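# Open the upper side flap of a flower bouquet's wrapping

## Task

Fold back whichever side flap of the wrapping paper rests over the other one, so that it ends up opened out and almost flat against the table. Every flower must stay straight (not bent) and stay resting on the paper, although a flower's head plus a short piece of its stem is allowed to stick out beyond the paper's edge.

## Robot and tools

Robot: two arms, left_arm and right_arm, each ending in a five-finger hand (left_arm has a left hand, right_arm a right hand). A post stands behind the arms. Loose objects may occasionally get a small nudge from outside.

Frames. The scene frame has its origin at table-top height, halfway between the arms' nominal bases, with +z up, +x out across the table and left_arm on the +y side (not tied to image left or right). The calibrated bases are: left_arm at (-0.029, +0.339, 0) m, quat_wxyz (+1.000, 0, 0, +0.022); right_arm at (-0.032, -0.326, +0.003) m, quat_wxyz (+1.000, 0, 0, +0.015). Reported hand poses, velocities and targets are in each arm's own base frame. Motion offsets are along the axes of that arm's current Hand target.

Hand point. This is a point fixed to the palm, 0.05 m in front of it and 0.15 m out from the wrist mount. Its +z runs along straight fingers and +y points out of the palm. On the right hand +x runs across the palm away from the thumb; on the left hand +x runs toward the thumb. Straight fingertips reach about 0.06 to 0.07 m past the point along +z and sit 0.06 m behind it along -y. A wrist bracket on the little-finger side can strike things. Expect the hand to settle 1 to 3 cm (sometimes 5 cm) off the commanded pose, usually low. A wrist close to the waist axis can make the whole arm swing.

execute_actions(actions, cameras). actions is a list of actions. Each action is a table of up to 15 rows, one per 1/30 s step, so about 0.5 s per action. A table with fewer rows repeats its final row. Every row holds 28 numbers, each in [-1, 1], covering both arms. The order is left_arm dx, dy, dz, rx, ry, rz, then the left hand's little, ring, middle, index, thumb_bend, thumb_turn, force_limit, speed, and then the same 14 for right_arm.

The six pose numbers are an offset, not a pose. They are measured from that arm's Hand target as it stood when the action began. Every row of one action counts from that same start, and calling again moves the arm on by the offset once more. 1.0 means 0.6 m or 180 degrees. rx, ry and rz together form one rotation vector. Send six zeros when an arm should get no new pose. The controller limits each step's orientation to within 40 degrees of the measured one.

The hand numbers are absolute targets. For each finger and for thumb_bend, +1 is straight and -1 is curled. For thumb_turn, +1 puts the thumb beside the palm and -1 puts it in front, opposite the fingers. force_limit maps -1 to about 0 N and +1 to 10 N (15 N on the two thumb motors). speed runs from nearly 0 at -1 up to full speed at +0.48 and stays full from there to +1. To leave a hand as it is, resend its last executed eight numbers. Before any row has been run for a hand, use its hand_measured plus hand_force_limit and hand_speed. Close at speed -0.94 or lower for a gentle grip. An empty actions list returns the camera images. The cameras option takes names, ["all"], or [].

move(target, speed, blend, blocking, cameras). target is one 28-number row, or a list of up to 15 such rows. In every row the pose numbers are offsets from the Hand target held at the move's start, not from the previous row. The hand numbers work as in execute_actions. The move drives straight paths, capped at 10 s in total. speed is the top path speed in m/s, from 0.002 to 4.3, default 0.25; rotation is capped at twice that value in rad/s. It may be one number or one per target. blend is in metres and rounds corners; 0 means stop at each target. With blocking=false the call returns after roughly 0.5 s while the motion continues. Moves neither avoid obstacles nor slow down for them. Faster moves hit harder, and aiming further past a contact presses harder. The result adds a "move:" line giving the ending (done, off_target, moving, held, fault) and any limits: limits=paced means the sent pose was clipped, and limits=held means a check withheld steps.

Other tools:
- wait(seconds, 0 to 3600) lets time pass without sending anything new.
- stop brakes a running move.
- zoom_image(camera, region [x0, y0, x1, y1] in pixels, at most 504 by 504) enlarges part of the latest image from cam_high, cam_low, cam_left_wrist or cam_right_wrist.
- show_instructions displays the reference pages.
- finished_scene(scene=1) ends the scene for good.

Camera sizes: cam_high and cam_low are 504x504; the two wrist cameras are 672x504.

Result lines:
- end_effector_position (m) and end_effector_quat_wxyz give where the hand is.
- Hand target is the last commanded pose after clipping, and next offsets build on it.
- Joint positions, Joint velocities and Joint torques follow. Velocities are dropped when all read as noise. Torques are raw drive outputs with offsets, and torques 3 and 4 wrap at ±28 N m.
- hand_measured, hand_stopped_by (moving, target, force, stalled, fault), hand_load_n (positive means pushed open), hand_force_limit and hand_speed each list values in the six-motor order. A grip that slips shows up as hand_load_n dropping to about 0.
- Motor temperatures and actions left may also appear.

Joint ranges (rad): waist -2.880 to 2.880, shoulder 0 to 3.142, elbow 0 to 3.019, wrist pitch -1.693 to 1.571, wrist yaw -1.571 to 1.571, wrist roll -2.094 to 2.094.

Things to avoid:
- Nothing may fall or be left off the table.
- Avoid drops, releasing moving items, slams and hard pushes.
- Any contact between the two arms or hands is dangerous.
- Do not overload fingers.
- Do not drive toward poses the arm cannot reach. This heats motors: a MOTOR HOT line warns at 85 °C, and at 100 °C the arm collapses for 30 to 60 s.
- To release a push, command the target back past the hand point.

Each tool is called after "Call:" as a command line: name --argument value for each argument, lists and objects as JSON in quotes; but a table of rows of numbers goes row by row, as --pt "numbers of a row", without its own name.

Reference images:

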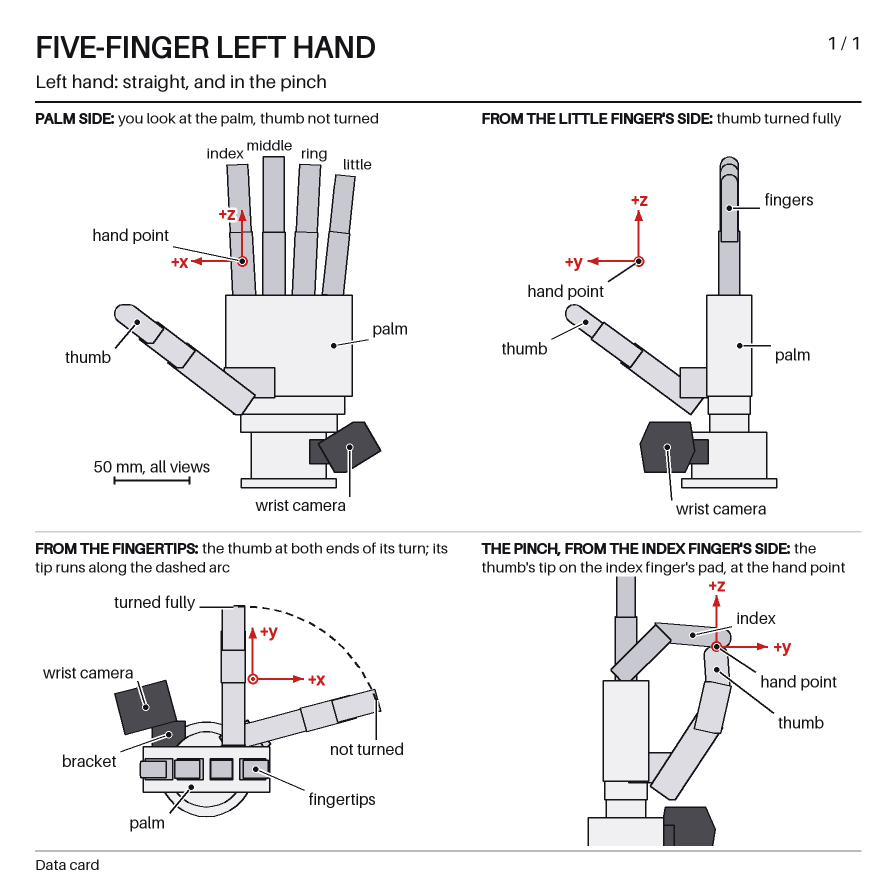

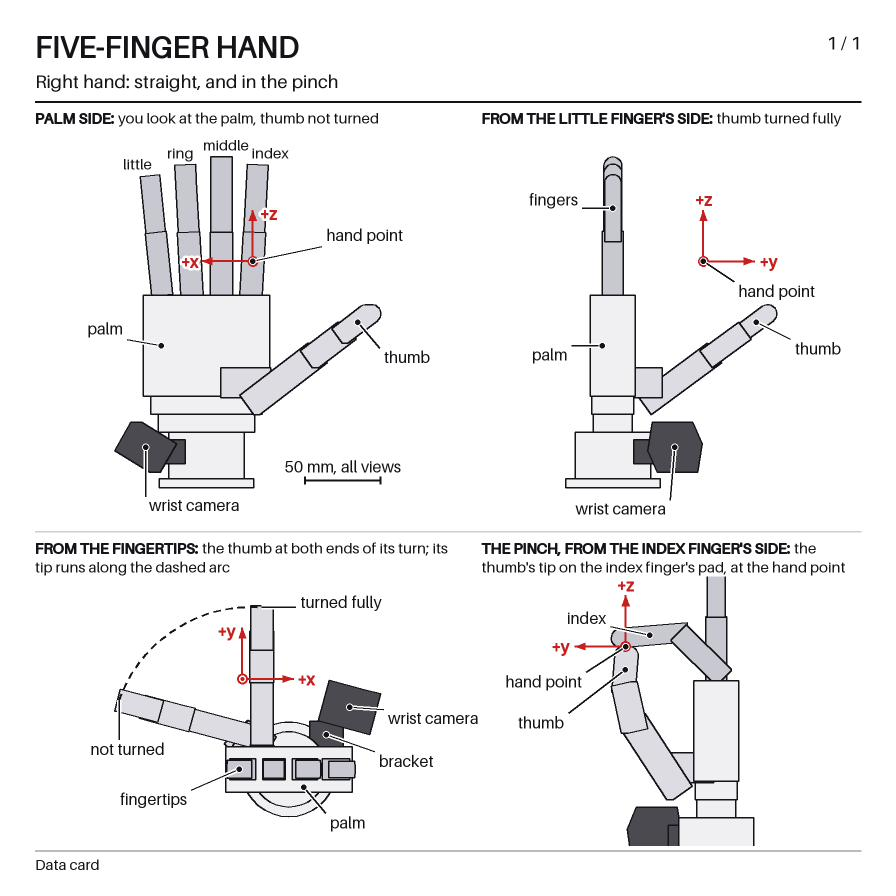

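## Session

Call:
execute_actions --actions '[]'

Scene clock: 0.00 s.
left_arm: end_effector_position=(+0.4428, -0.0313, +0.1672) hand_measured=(+1.000, +1.000, +1.000, +1.000, +1.000, +1.000) hand_load_n=(+0.0, +0.0, +0.0, +0.0, +0.0, +0.0) hand_stopped_by=(target, target, target, target, target, target) hand_force_limit=0.00 hand_speed=-0.80 end_effector_quat_wxyz=(+0.189, +0.253, +0.921, -0.227) | right_arm: end_effector_position=(+0.5646, -0.0020, +0.2978) hand_measured=(+1.000, +1.000, +1.000, +1.000, +1.000, +1.000) hand_load_n=(+0.0, +0.0, +0.0, -0.5, +0.0, +0.0) hand_stopped_by=(target, target, target, target, target, target) hand_force_limit=0.00 hand_speed=-0.80 end_effector_quat_wxyz=(-0.301, +0.837, +0.023, +0.456)
Joint positions: left_arm=[0.028 1.329 1.113 -1.096 0.546 2.061] | right_arm=[-0.146 1.285 1.165 -0.425 -0.68 -1.379]
Joint velocities: within noise
Joint torques (N m): no reading
Motor temperatures (°C): left_arm=[35 34 30 33 33 36] | right_arm=[31 30 34 30 31 29]
Heat: left arm: hottest wrist roll 36 °C; right arm: hottest elbow 34 °C.
Hand target: left_arm +0.4518, -0.0311, +0.1797; +0.203, +0.256, +0.919, -0.223 | right_arm +0.5700, -0.0028, +0.3123; -0.299, +0.831, +0.028, +0.467

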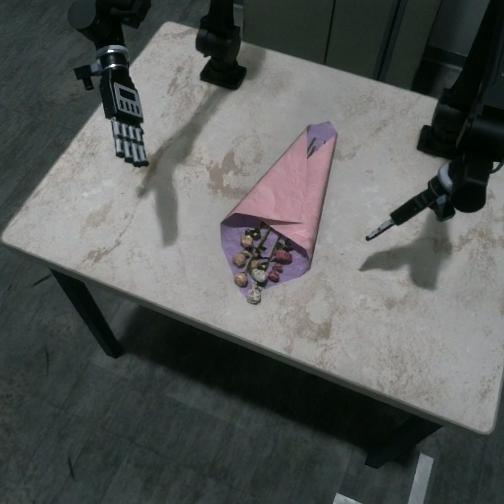

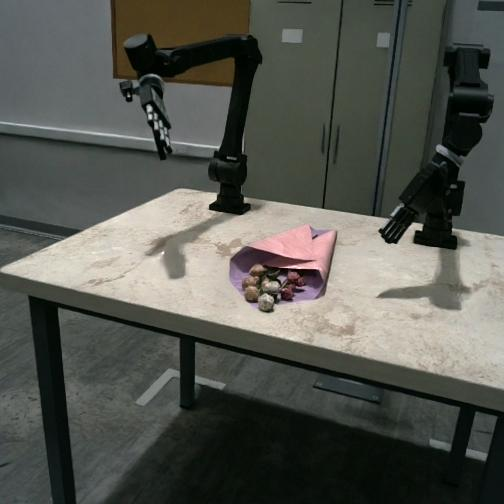

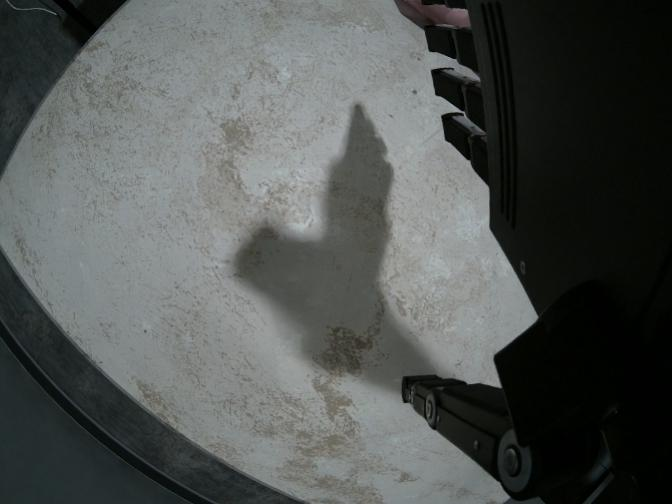

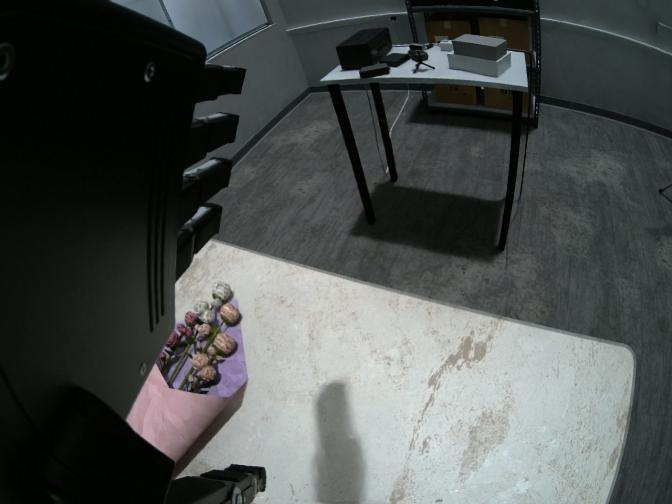

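Call:
zoom_image --camera "cam_high" --region '[190, 100, 370, 320]'

Call:
zoom_image --camera "cam_low" --region '[210, 200, 360, 330]'

Call:
zoom_image --camera "cam_right_wrist" --region '[100, 240, 300, 500]'

Call:
zoom_image --camera "cam_high" --region '[0, 0, 504, 504]'

Scaled by 2.291 from the camera's image (finer frame: 720x720).

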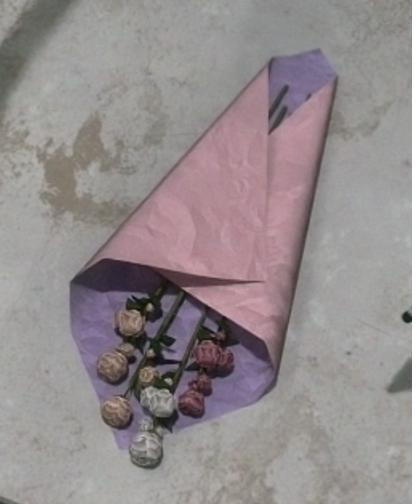

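Scaled by 3.360 from the camera's image (finer frame: 720x720).

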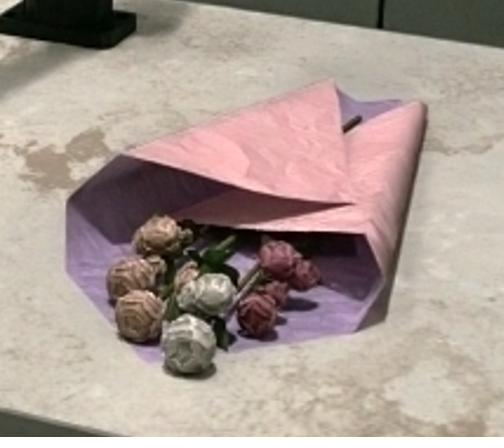

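Scaled by 1.938 from the camera's image (finer frame: 960x720).

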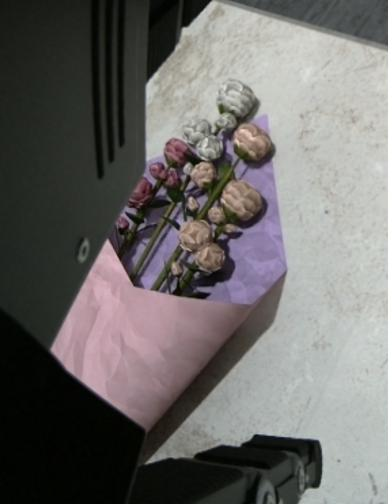

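Scaled by 1.000.

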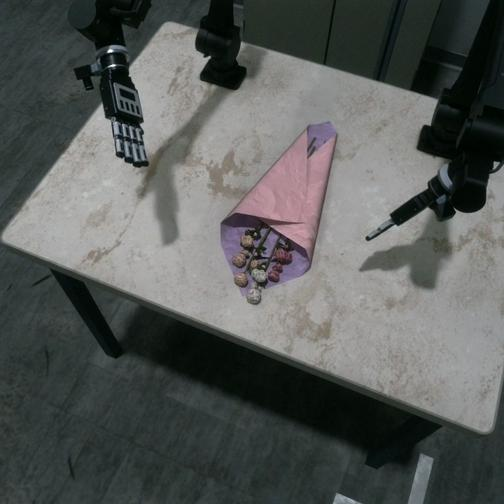

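Call:
move --target '[-0.078,-0.023,-0.190,0.046,0.2105,0.477,-1,-1,0,0,1,1,-0.3,-0.3,0,0,0,0,0,0,1,1,1,1,1,1,0,-0.8]' --cameras '["all"]'

Scene clock: 6.07 s.
left_arm: end_effector_position=(+0.4499, +0.0026, +0.3005) hand_measured=(-1.000, -1.000, +0.000, +0.000, +1.000, +1.000) hand_load_n=(+0.0, +0.0, +0.0, +0.0, +0.0, +0.0) hand_stopped_by=(target, target, target, target, target, target) hand_force_limit=-0.30 hand_speed=-0.30 end_effector_quat_wxyz=(-0.087, +0.419, +0.860, +0.277) | right_arm: end_effector_position=(+0.5646, -0.0020, +0.2978) hand_measured=(+1.000, +1.000, +1.000, +1.000, +1.000, +1.000) hand_load_n=(+0.0, +0.0, +0.0, -0.5, +0.0, +0.0) hand_stopped_by=(target, target, target, target, target, target) hand_force_limit=0.00 hand_speed=-0.80 end_effector_quat_wxyz=(-0.301, +0.837, +0.023, +0.456)
Joint positions: left_arm=[-0.362 1.503 1.467 -1.674 -0.574 2.075] | right_arm=[-0.146 1.285 1.165 -0.425 -0.68 -1.379]
Joint torques (N m): left_arm=[-0.21 -11.58 10.14 -0.61 -0.57 -0.01] | right_arm=[0.09 -10.34 10.7 1.66 -0.34 -0.01]
Heat: left arm: hottest wrist roll 36 °C; right arm: hottest elbow 36 °C.
Hand target: left_arm +0.4515, -0.0009, +0.3001; -0.043, +0.693, +0.706, +0.136 | right_arm +0.5700, -0.0028, +0.3123; -0.299, +0.831, +0.028, +0.467
Off the commanded pose: left_arm 0.004 m, 75 deg; orientation clipped | right_arm 0.016 m, 2 deg.
joint sent to its limit (left arm) — joint 4 (wrist pitch), lower limit; joint 6 (wrist roll), upper limit. The joint targets are off in orientation, not in position.
move: off_target (left_arm); limits=paced

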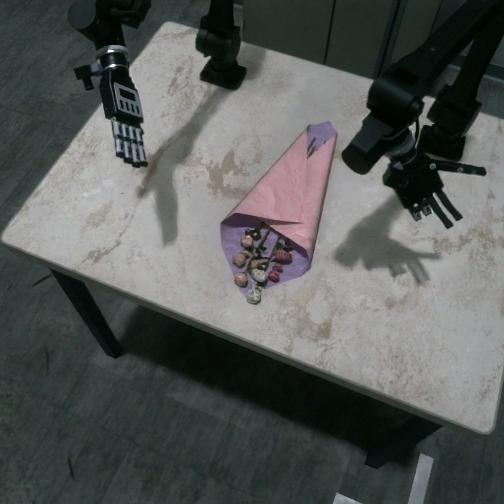

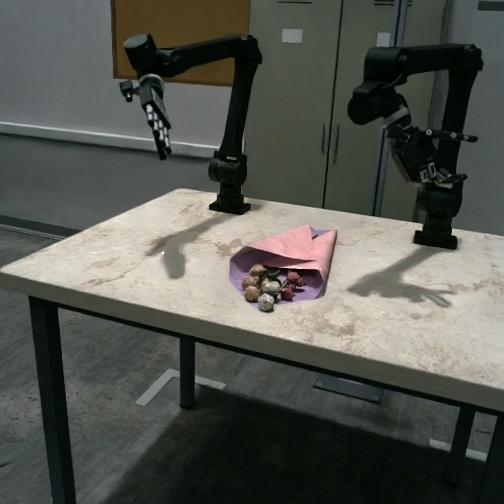

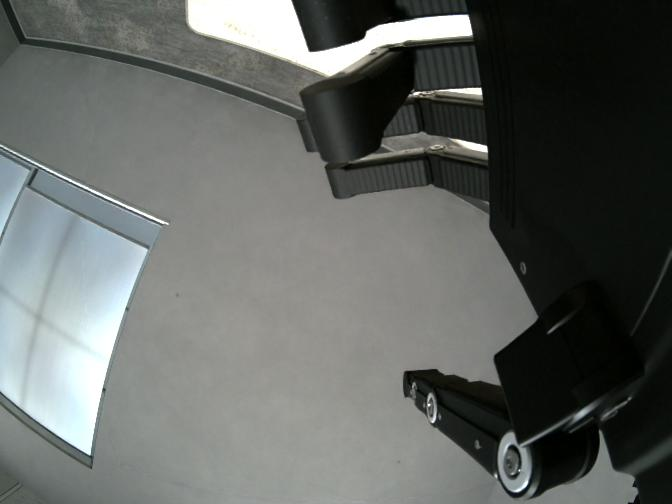

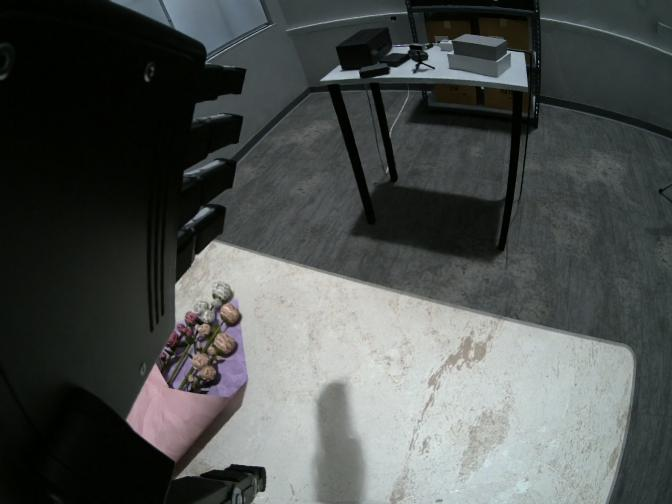

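Call:
move --target '[0,0,0,0.101,-0.022,-0.546,-1,-1,0,0,1,1,-0.3,-0.3,0,0,0,0,0,0,1,1,1,1,1,1,0,-0.8]' --speed 0.5

Scene clock: 9.03 s.
left_arm: end_effector_position=(+0.4425, -0.0018, +0.2873) hand_measured=(-1.000, -1.000, +0.000, +0.000, +1.000, +1.000) hand_load_n=(+0.0, +0.0, +0.0, +0.0, +0.0, +0.0) hand_stopped_by=(target, target, target, target, target, target) hand_force_limit=-0.30 hand_speed=-0.30 end_effector_quat_wxyz=(+0.013, -0.079, +0.997, +0.003) | right_arm: end_effector_position=(+0.5646, -0.0020, +0.2978) hand_measured=(+1.000, +1.000, +1.000, +1.000, +1.000, +1.000) hand_load_n=(+0.0, +0.0, +0.0, +0.0, +0.0, +0.0) hand_stopped_by=(target, target, target, target, target, target) hand_force_limit=0.00 hand_speed=-0.80 end_effector_quat_wxyz=(-0.301, +0.837, +0.023, +0.456)
Joint positions: left_arm=[-0.119 1.599 1.728 -1.675 -0.01 1.293] | right_arm=[-0.146 1.285 1.165 -0.425 -0.68 -1.379]
Joint torques (N m): left_arm=[0.91 -13.27 13.91 -0.31 0.05 -0.13] | right_arm=[0.09 -10.34 10.69 1.66 -0.34 -0.01]
Heat: left arm: hottest wrist roll 36 °C; right arm: hottest elbow 38 °C.
Hand target: left_arm +0.4515, -0.0010, +0.3000; +0.000, -0.088, +0.996, +0.001 | right_arm +0.5700, -0.0028, +0.3123; -0.299, +0.831, +0.028, +0.467
Off the commanded pose: left_arm 0.016 m, 2 deg | right_arm 0.016 m, 2 deg.
joint sent to its limit (left arm) — joint 4 (wrist pitch), lower limit. The joint targets are off in orientation, not in position.
move: off_target (left_arm)

Call:
move --target '[0.029,-0.164,0.083,0,0,-0.803,-1,-1,0,0,1,1,-0.3,-0.3,0,0,0,0,0,0,1,1,1,1,1,1,0,-0.8]' --speed 0.5 --cameras '["all"]'

Scene clock: 12.90 s.
left_arm: end_effector_position=(+0.4500, -0.0972, +0.2432) hand_measured=(-1.000, -1.000, +0.000, +0.000, +1.000, +1.000) hand_load_n=(+0.0, +0.0, +0.0, +0.0, -0.5, +0.0) hand_stopped_by=(target, target, target, target, target, target) hand_force_limit=-0.30 hand_speed=-0.30 end_effector_quat_wxyz=(+0.003, +0.975, -0.220, -0.014) | right_arm: end_effector_position=(+0.5646, -0.0020, +0.2978) hand_measured=(+1.000, +1.000, +1.000, +1.000, +1.000, +1.000) hand_load_n=(+0.0, +0.0, +0.0, +0.0, +0.0, -0.5) hand_stopped_by=(target, target, target, target, target, target) hand_force_limit=0.00 hand_speed=-0.80 end_effector_quat_wxyz=(-0.301, +0.837, +0.023, +0.456)
Joint positions: left_arm=[-0.064 1.532 1.531 -1.599 0.001 -1.192] | right_arm=[-0.146 1.285 1.165 -0.425 -0.68 -1.379]
Joint torques (N m): left_arm=[-0.26 -14.39 9.88 0.47 -0.03 -0.11] | right_arm=[0.15 -10.34 10.7 1.66 -0.34 -0.01]
Motor temperatures (°C): left_arm=[35 34 33 33 33 36] | right_arm=[31 30 39 30 31 29]
Heat: left arm: hottest wrist roll 36 °C; right arm: hottest elbow 39 °C.
Hand target: left_arm +0.4515, -0.1008, +0.2502; -0.001, +0.976, -0.220, -0.001 | right_arm +0.5700, -0.0028, +0.3123; -0.299, +0.831, +0.028, +0.467
Off the commanded pose: left_arm 0.008 m, 2 deg | right_arm 0.016 m, 2 deg.
move: done

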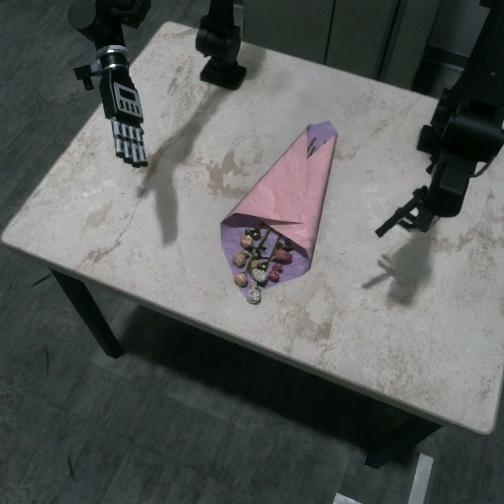

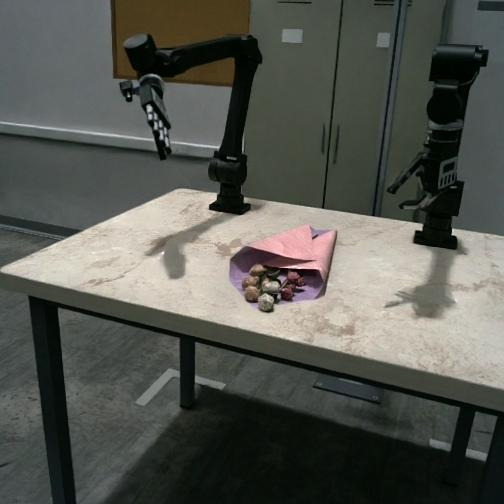

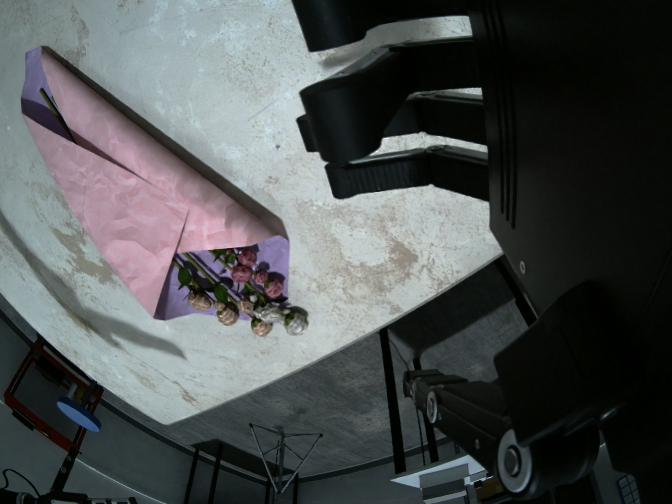

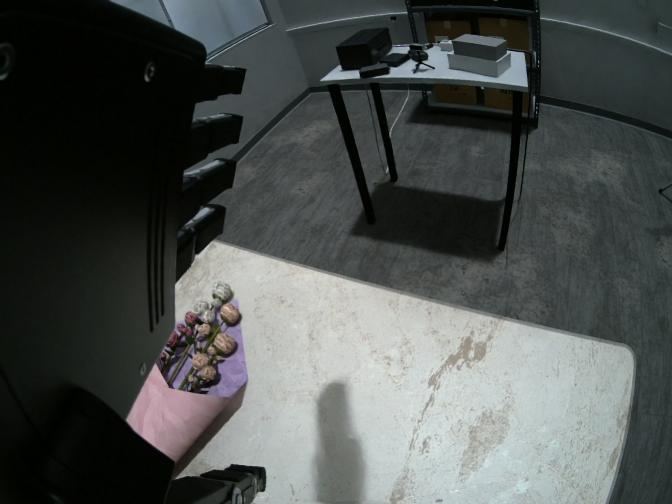

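Call:
zoom_image --camera "cam_left_wrist" --region '[0, 30, 330, 360]'

Call:
zoom_image --camera "cam_high" --region '[340, 150, 504, 314]'

Scaled by 1.527 from the camera's image (finer frame: 960x720).

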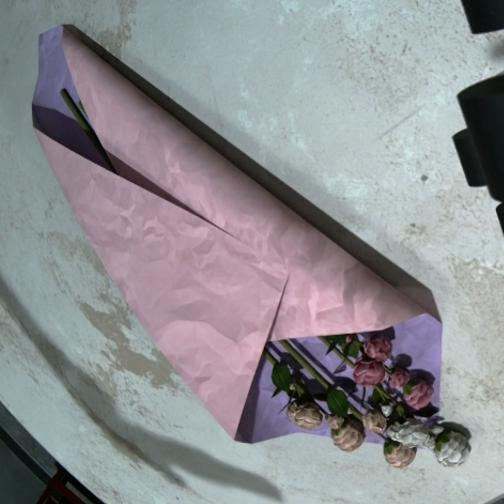

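Scaled by 3.073 from the camera's image (finer frame: 720x720).

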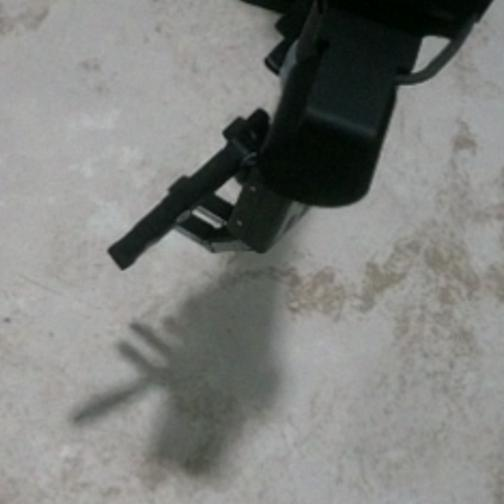

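Call:
move --target '[0.093,0.195,0.167,0,0,0,-1,-1,0,0,1,1,-0.3,-0.3,0,0,0,0,0,0,1,1,1,1,1,1,0,-0.8]' --speed 0.3 --cameras '["all"]'

Call:
zoom_image --camera "cam_high" --region '[220, 150, 420, 350]'

Scene clock: 14.67 s.
left_arm: end_effector_position=(+0.4453, -0.2276, +0.1464) hand_measured=(-1.000, -1.000, +0.000, +0.000, +1.000, +1.000) hand_load_n=(+0.0, +0.0, +0.5, +0.0, +0.0, +0.0) hand_stopped_by=(target, target, target, target, target, target) hand_force_limit=-0.30 hand_speed=-0.30 end_effector_quat_wxyz=(+0.000, +0.975, -0.223, -0.011) | right_arm: end_effector_position=(+0.5646, -0.0020, +0.2978) hand_measured=(+1.000, +1.000, +1.000, +1.000, +1.000, +1.000) hand_load_n=(+0.0, +0.0, +0.0, -0.5, +0.0, +0.0) hand_stopped_by=(target, target, target, target, target, target) hand_force_limit=0.00 hand_speed=-0.80 end_effector_quat_wxyz=(-0.301, +0.837, +0.023, +0.456)
Joint positions: left_arm=[-0.344 1.616 1.375 -1.353 0.002 -1.466] | right_arm=[-0.146 1.285 1.165 -0.425 -0.68 -1.379]
Joint torques (N m): left_arm=[0.26 -13.92 10.24 0.5 -0.03 -0.17] | right_arm=[0.15 -10.34 10.7 1.66 -0.34 -0.01]
Heat: left arm: hottest wrist roll 36 °C; right arm: hottest elbow 40 °C.
Hand target: left_arm +0.4515, -0.2303, +0.1498; +0.000, +0.976, -0.220, -0.001 | right_arm +0.5700, -0.0028, +0.3123; -0.299, +0.831, +0.028, +0.467
Off the commanded pose: left_arm 0.008 m, 1 deg | right_arm 0.016 m, 2 deg.
move: done

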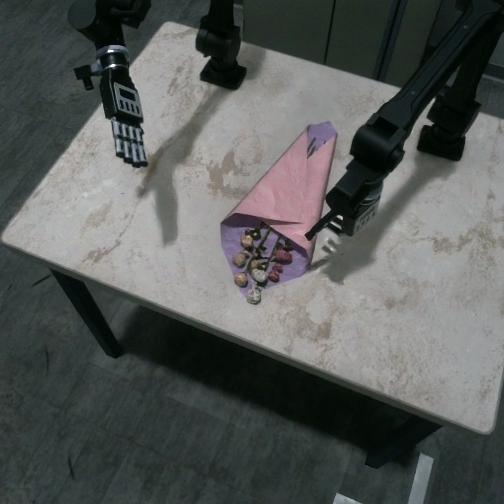

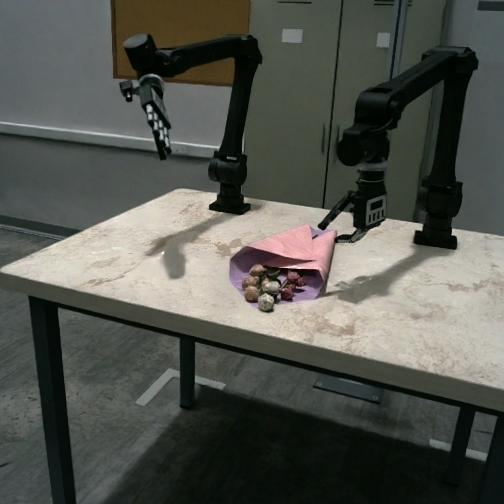

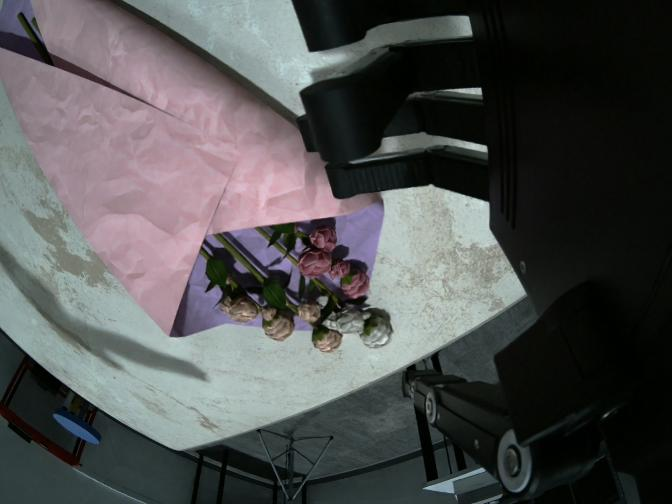

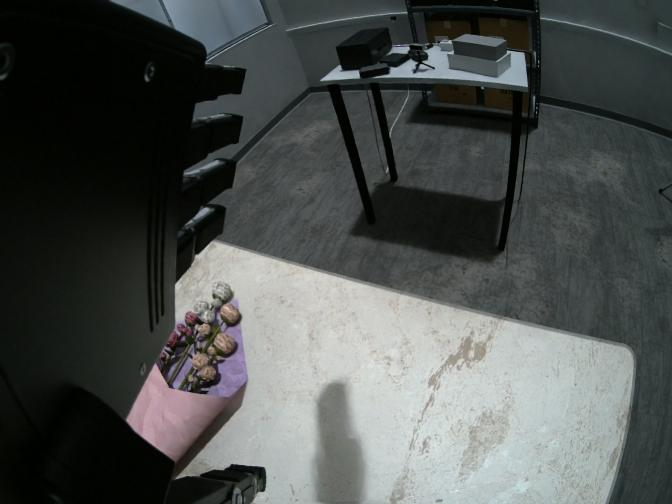

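Scaled by 2.520 from the camera's image (finer frame: 720x720).

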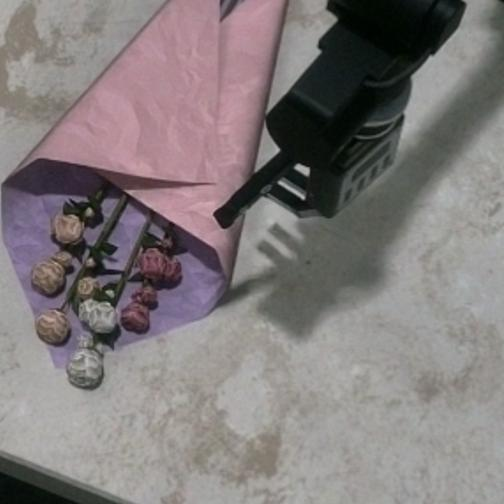

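Call:
zoom_image --camera "cam_low" --region '[230, 210, 350, 320]'

Call:
zoom_image --camera "cam_left_wrist" --region '[130, 60, 400, 260]'

Scaled by 4.200 from the camera's image (finer frame: 720x720).

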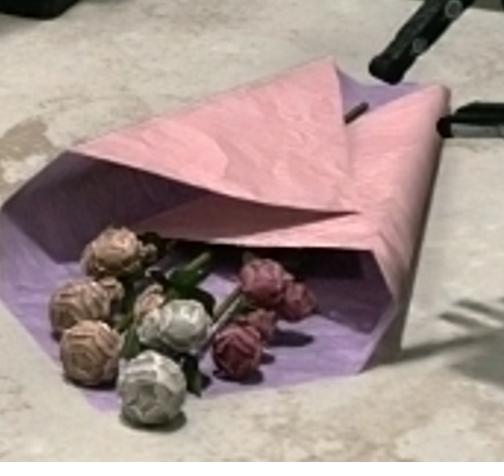

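Scaled by 1.867 from the camera's image (finer frame: 960x720).

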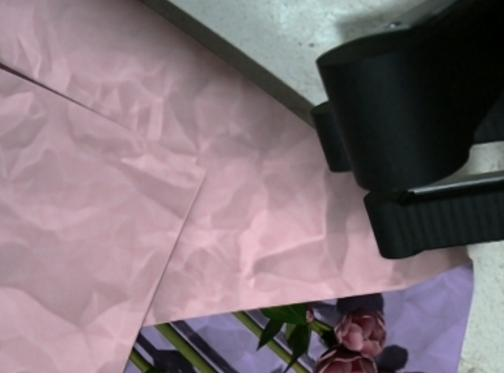

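Call:
move --target '[0.103,0.065,0.043,0,0,0,-1,-1,0,0,1,1,-0.3,-0.3,0,0,0,0,0,0,1,1,1,1,1,1,0,-0.8]' --speed 0.2 --cameras '["all"]'

Call:
zoom_image --camera "cam_high" --region '[210, 140, 370, 300]'

Call:
zoom_image --camera "cam_low" --region '[220, 180, 380, 320]'

Scene clock: 17.63 s.
left_arm: end_effector_position=(+0.4740, -0.2836, +0.1100) hand_measured=(-1.000, -1.000, +0.000, +0.000, +1.000, +1.000) hand_load_n=(+0.0, +0.0, +0.0, +0.0, +0.0, +0.0) hand_stopped_by=(target, target, target, target, target, target) hand_force_limit=-0.30 hand_speed=-0.30 end_effector_quat_wxyz=(-0.004, +0.975, -0.223, -0.022) | right_arm: end_effector_position=(+0.5646, -0.0020, +0.2978) hand_measured=(+1.000, +1.000, +1.000, +1.000, +1.000, +1.000) hand_load_n=(+0.0, +0.0, +0.0, +0.0, +0.0, +0.0) hand_stopped_by=(target, target, target, target, target, target) hand_force_limit=0.00 hand_speed=-0.80 end_effector_quat_wxyz=(-0.301, +0.837, +0.023, +0.456)
Joint positions: left_arm=[-0.428 1.775 1.487 -1.327 0.001 -1.549] | right_arm=[-0.146 1.285 1.165 -0.425 -0.68 -1.379]
Joint torques (N m): left_arm=[0.32 -15.79 13.19 0.16 -0.01 -0.13] | right_arm=[0.15 -10.34 10.7 1.66 -0.34 -0.01]
Heat: left arm: hottest wrist roll 36 °C; right arm: hottest elbow 41 °C.
Hand target: left_arm +0.4906, -0.2920, +0.1239; -0.001, +0.976, -0.220, -0.001 | right_arm +0.5700, -0.0028, +0.3123; -0.299, +0.831, +0.028, +0.467
Off the commanded pose: left_arm 0.023 m, 2 deg | right_arm 0.016 m, 2 deg.
move: off_target (left_arm)

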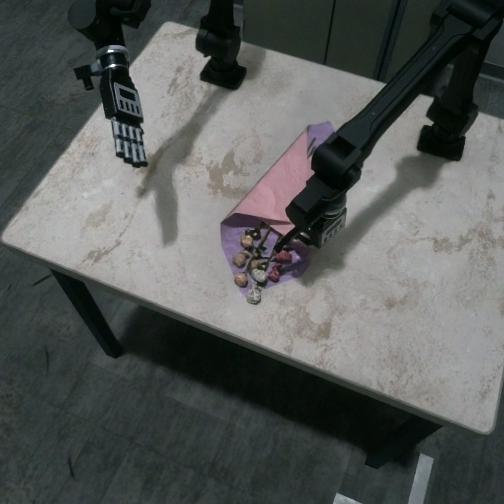

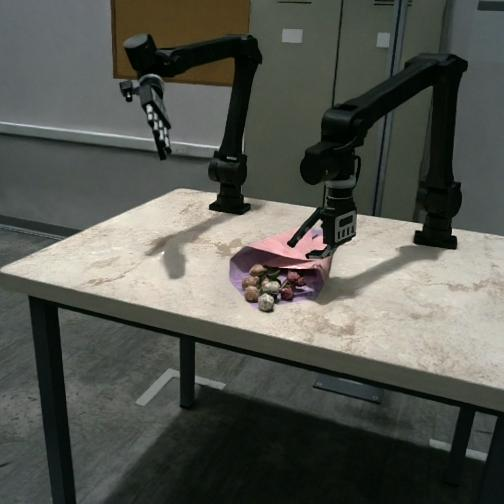

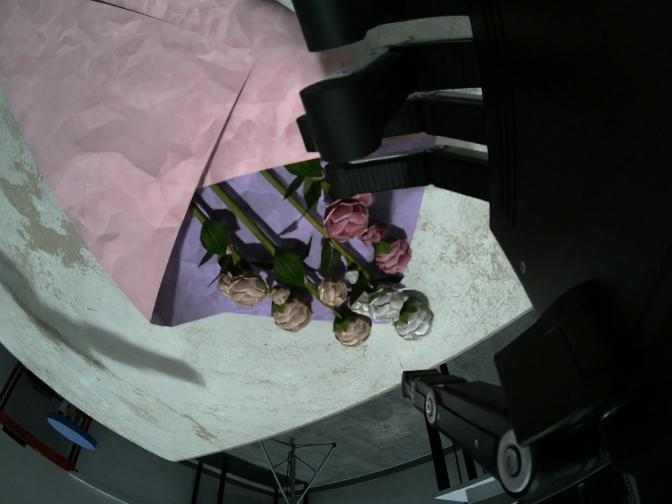

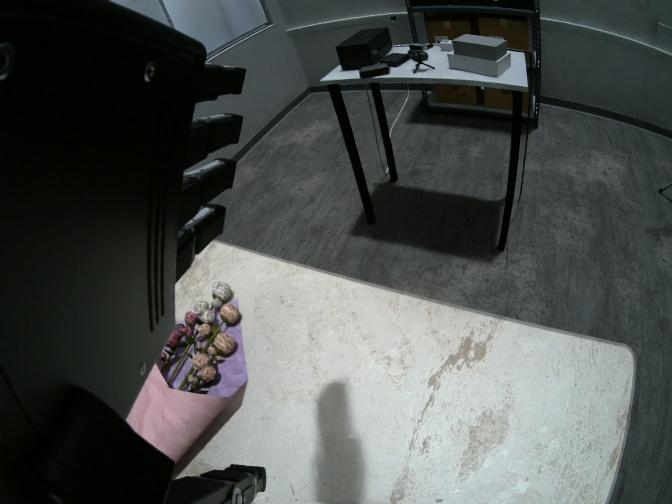

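Scaled by 3.150 from the camera's image (finer frame: 720x720).

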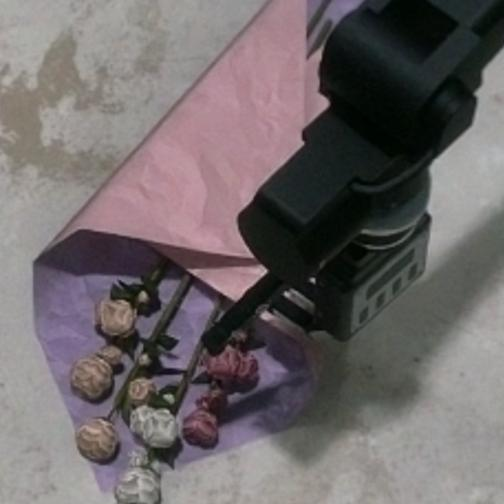

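Scaled by 3.150 from the camera's image (finer frame: 720x720).

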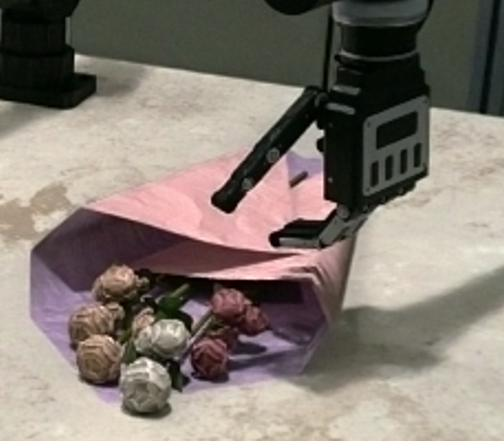

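Call:
move --target '[0.0215,0.045,0,0,0,0,-1,-1,0,0,1,1,-0.3,-0.3,0,0,0,0,0,0,1,1,1,1,1,1,0,-0.8]' --speed 0.1 --cameras '["cam_high","cam_low","cam_left_wrist"]'

Call:
zoom_image --camera "cam_high" --region '[210, 140, 370, 300]'

Call:
zoom_image --camera "cam_low" --region '[220, 180, 380, 320]'

Scene clock: 19.00 s.
left_arm: end_effector_position=(+0.4774, -0.3145, +0.1116) hand_measured=(-1.000, -1.000, +0.000, +0.000, +1.000, +1.000) hand_load_n=(+0.0, +0.0, +0.0, +0.0, -0.5, +0.0) hand_stopped_by=(target, target, target, target, target, target) hand_force_limit=-0.30 hand_speed=-0.30 end_effector_quat_wxyz=(-0.003, +0.975, -0.223, -0.014) | right_arm: end_effector_position=(+0.5646, -0.0020, +0.2978) hand_measured=(+1.000, +1.000, +1.000, +1.000, +1.000, +1.000) hand_load_n=(+0.0, +0.0, +0.0, +0.0, +0.0, +0.0) hand_stopped_by=(target, target, target, target, target, target) hand_force_limit=0.00 hand_speed=-0.80 end_effector_quat_wxyz=(-0.301, +0.837, +0.023, +0.456)
Joint positions: left_arm=[-0.477 1.805 1.533 -1.327 0.002 -1.598] | right_arm=[-0.146 1.285 1.165 -0.425 -0.68 -1.379]
Joint torques (N m): left_arm=[0.26 -16.03 13.3 -0.34 -0.01 -0.14] | right_arm=[0.09 -10.34 10.7 1.66 -0.34 -0.01]
Heat: left arm: hottest wrist roll 36 °C; right arm: hottest elbow 41 °C.
Hand target: left_arm +0.4907, -0.3219, +0.1239; +0.000, +0.976, -0.220, -0.001 | right_arm +0.5700, -0.0028, +0.3123; -0.299, +0.831, +0.028, +0.467
Off the commanded pose: left_arm 0.020 m, 2 deg | right_arm 0.016 m, 2 deg.
move: off_target (left_arm)

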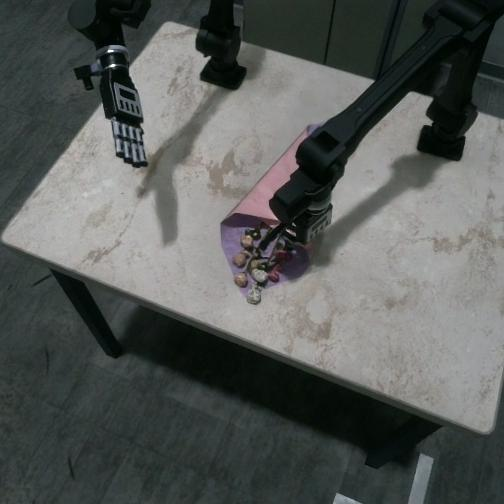

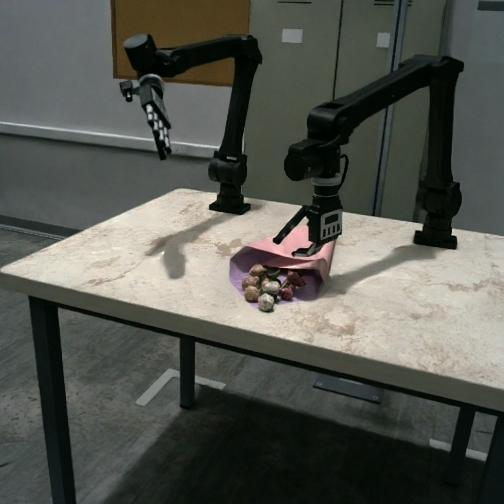

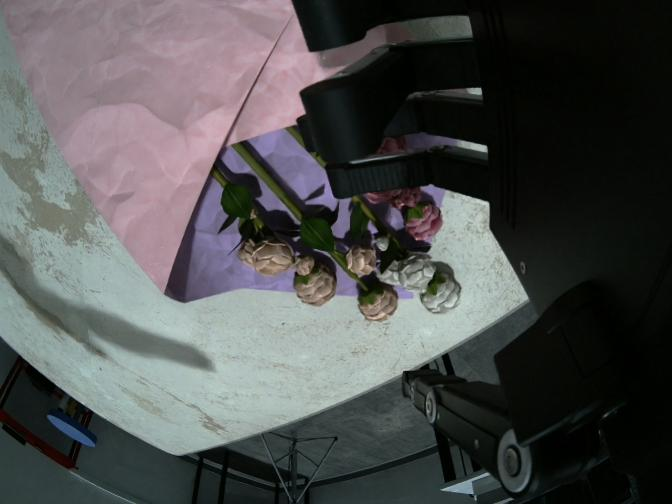

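Scaled by 3.150 from the camera's image (finer frame: 720x720).

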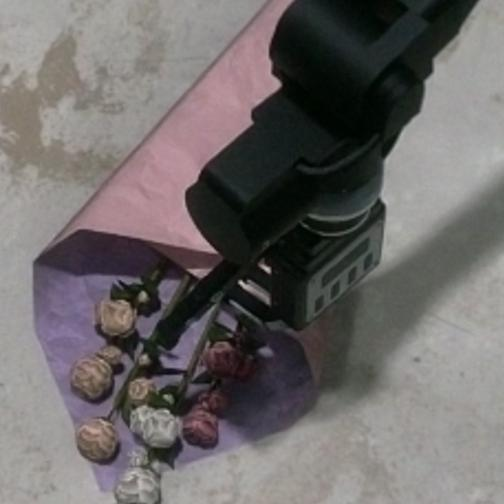

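Scaled by 3.150 from the camera's image (finer frame: 720x720).

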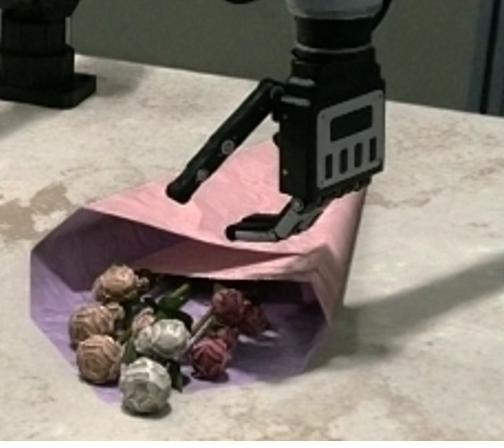

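Call:
move --target '[0.045,-0.0215,0,0,0,0,-1,-1,0,0,1,1,-0.3,-0.3,0,0,0,0,0,0,1,1,1,1,1,1,0,-0.8]' --speed 0.1 --cameras '["cam_high","cam_low","cam_left_wrist"]'

Call:
zoom_image --camera "cam_high" --region '[210, 140, 370, 300]'

Call:
zoom_image --camera "cam_low" --region '[220, 180, 380, 320]'

Scene clock: 20.20 s.
left_arm: end_effector_position=(+0.5069, -0.3193, +0.1112) hand_measured=(-1.000, -1.000, +0.000, +0.000, +1.000, +1.000) hand_load_n=(+0.0, +0.0, +0.0, +0.0, +0.0, +0.0) hand_stopped_by=(target, target, target, target, target, target) hand_force_limit=-0.30 hand_speed=-0.30 end_effector_quat_wxyz=(-0.003, +0.976, -0.219, -0.013) | right_arm: end_effector_position=(+0.5646, -0.0020, +0.2978) hand_measured=(+1.000, +1.000, +1.000, +1.000, +1.000, +1.000) hand_load_n=(+0.0, +0.0, +0.0, +0.0, +0.0, +0.0) hand_stopped_by=(target, target, target, target, target, target) hand_force_limit=0.00 hand_speed=-0.80 end_effector_quat_wxyz=(-0.301, +0.837, +0.023, +0.456)
Joint positions: left_arm=[-0.461 1.876 1.634 -1.356 0.001 -1.591] | right_arm=[-0.146 1.285 1.165 -0.425 -0.68 -1.379]
Joint torques (N m): left_arm=[0.85 -17.2 13.44 -0.43 -0.01 0.03] | right_arm=[0.09 -10.34 10.7 1.66 -0.34 -0.01]
Heat: left arm: hottest wrist roll 36 °C; right arm: hottest elbow 41 °C.
Hand target: left_arm +0.5207, -0.3220, +0.1237; +0.000, +0.976, -0.220, -0.001 | right_arm +0.5700, -0.0028, +0.3123; -0.299, +0.831, +0.028, +0.467
Off the commanded pose: left_arm 0.019 m, 1 deg | right_arm 0.016 m, 2 deg.
move: off_target (left_arm)

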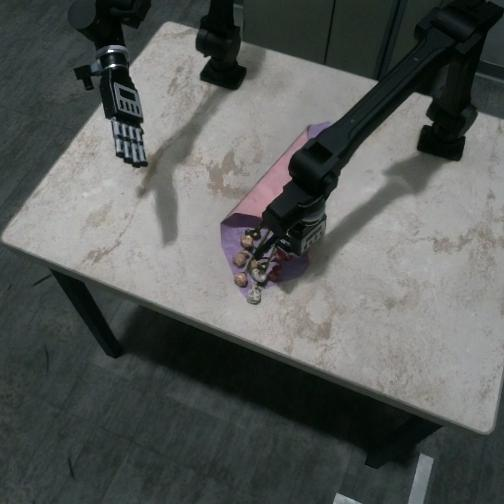

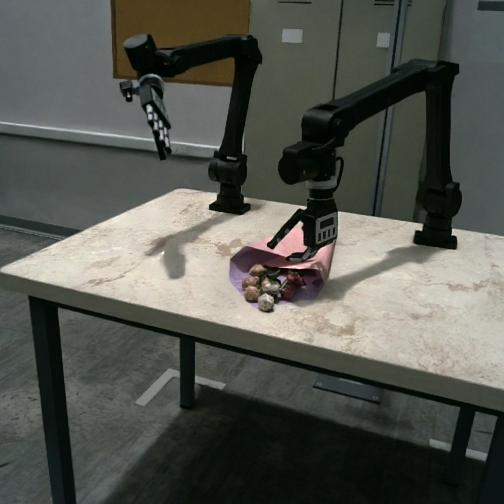

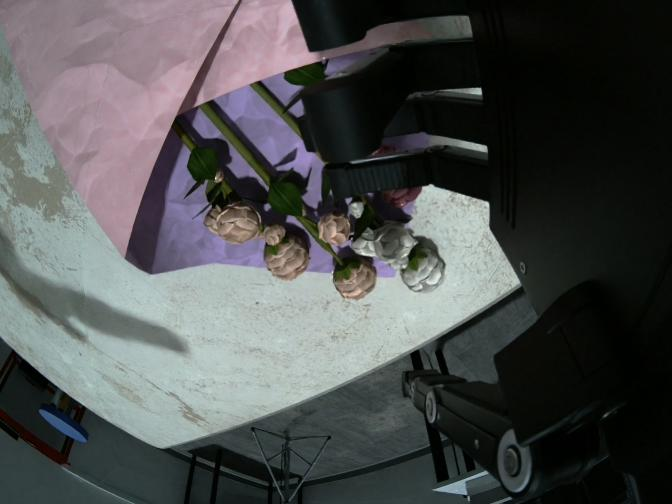

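Scaled by 3.150 from the camera's image (finer frame: 720x720).

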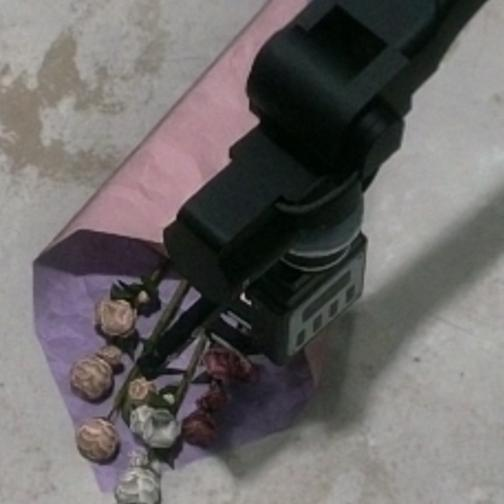

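Scaled by 3.150 from the camera's image (finer frame: 720x720).

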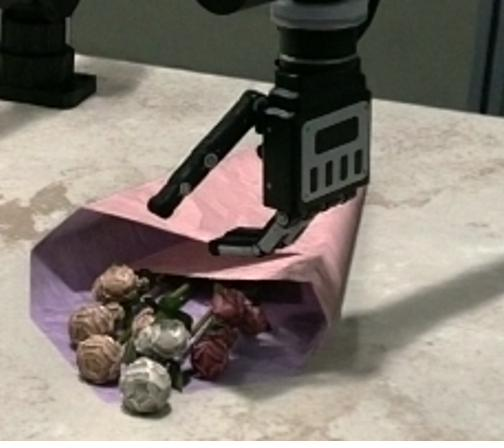

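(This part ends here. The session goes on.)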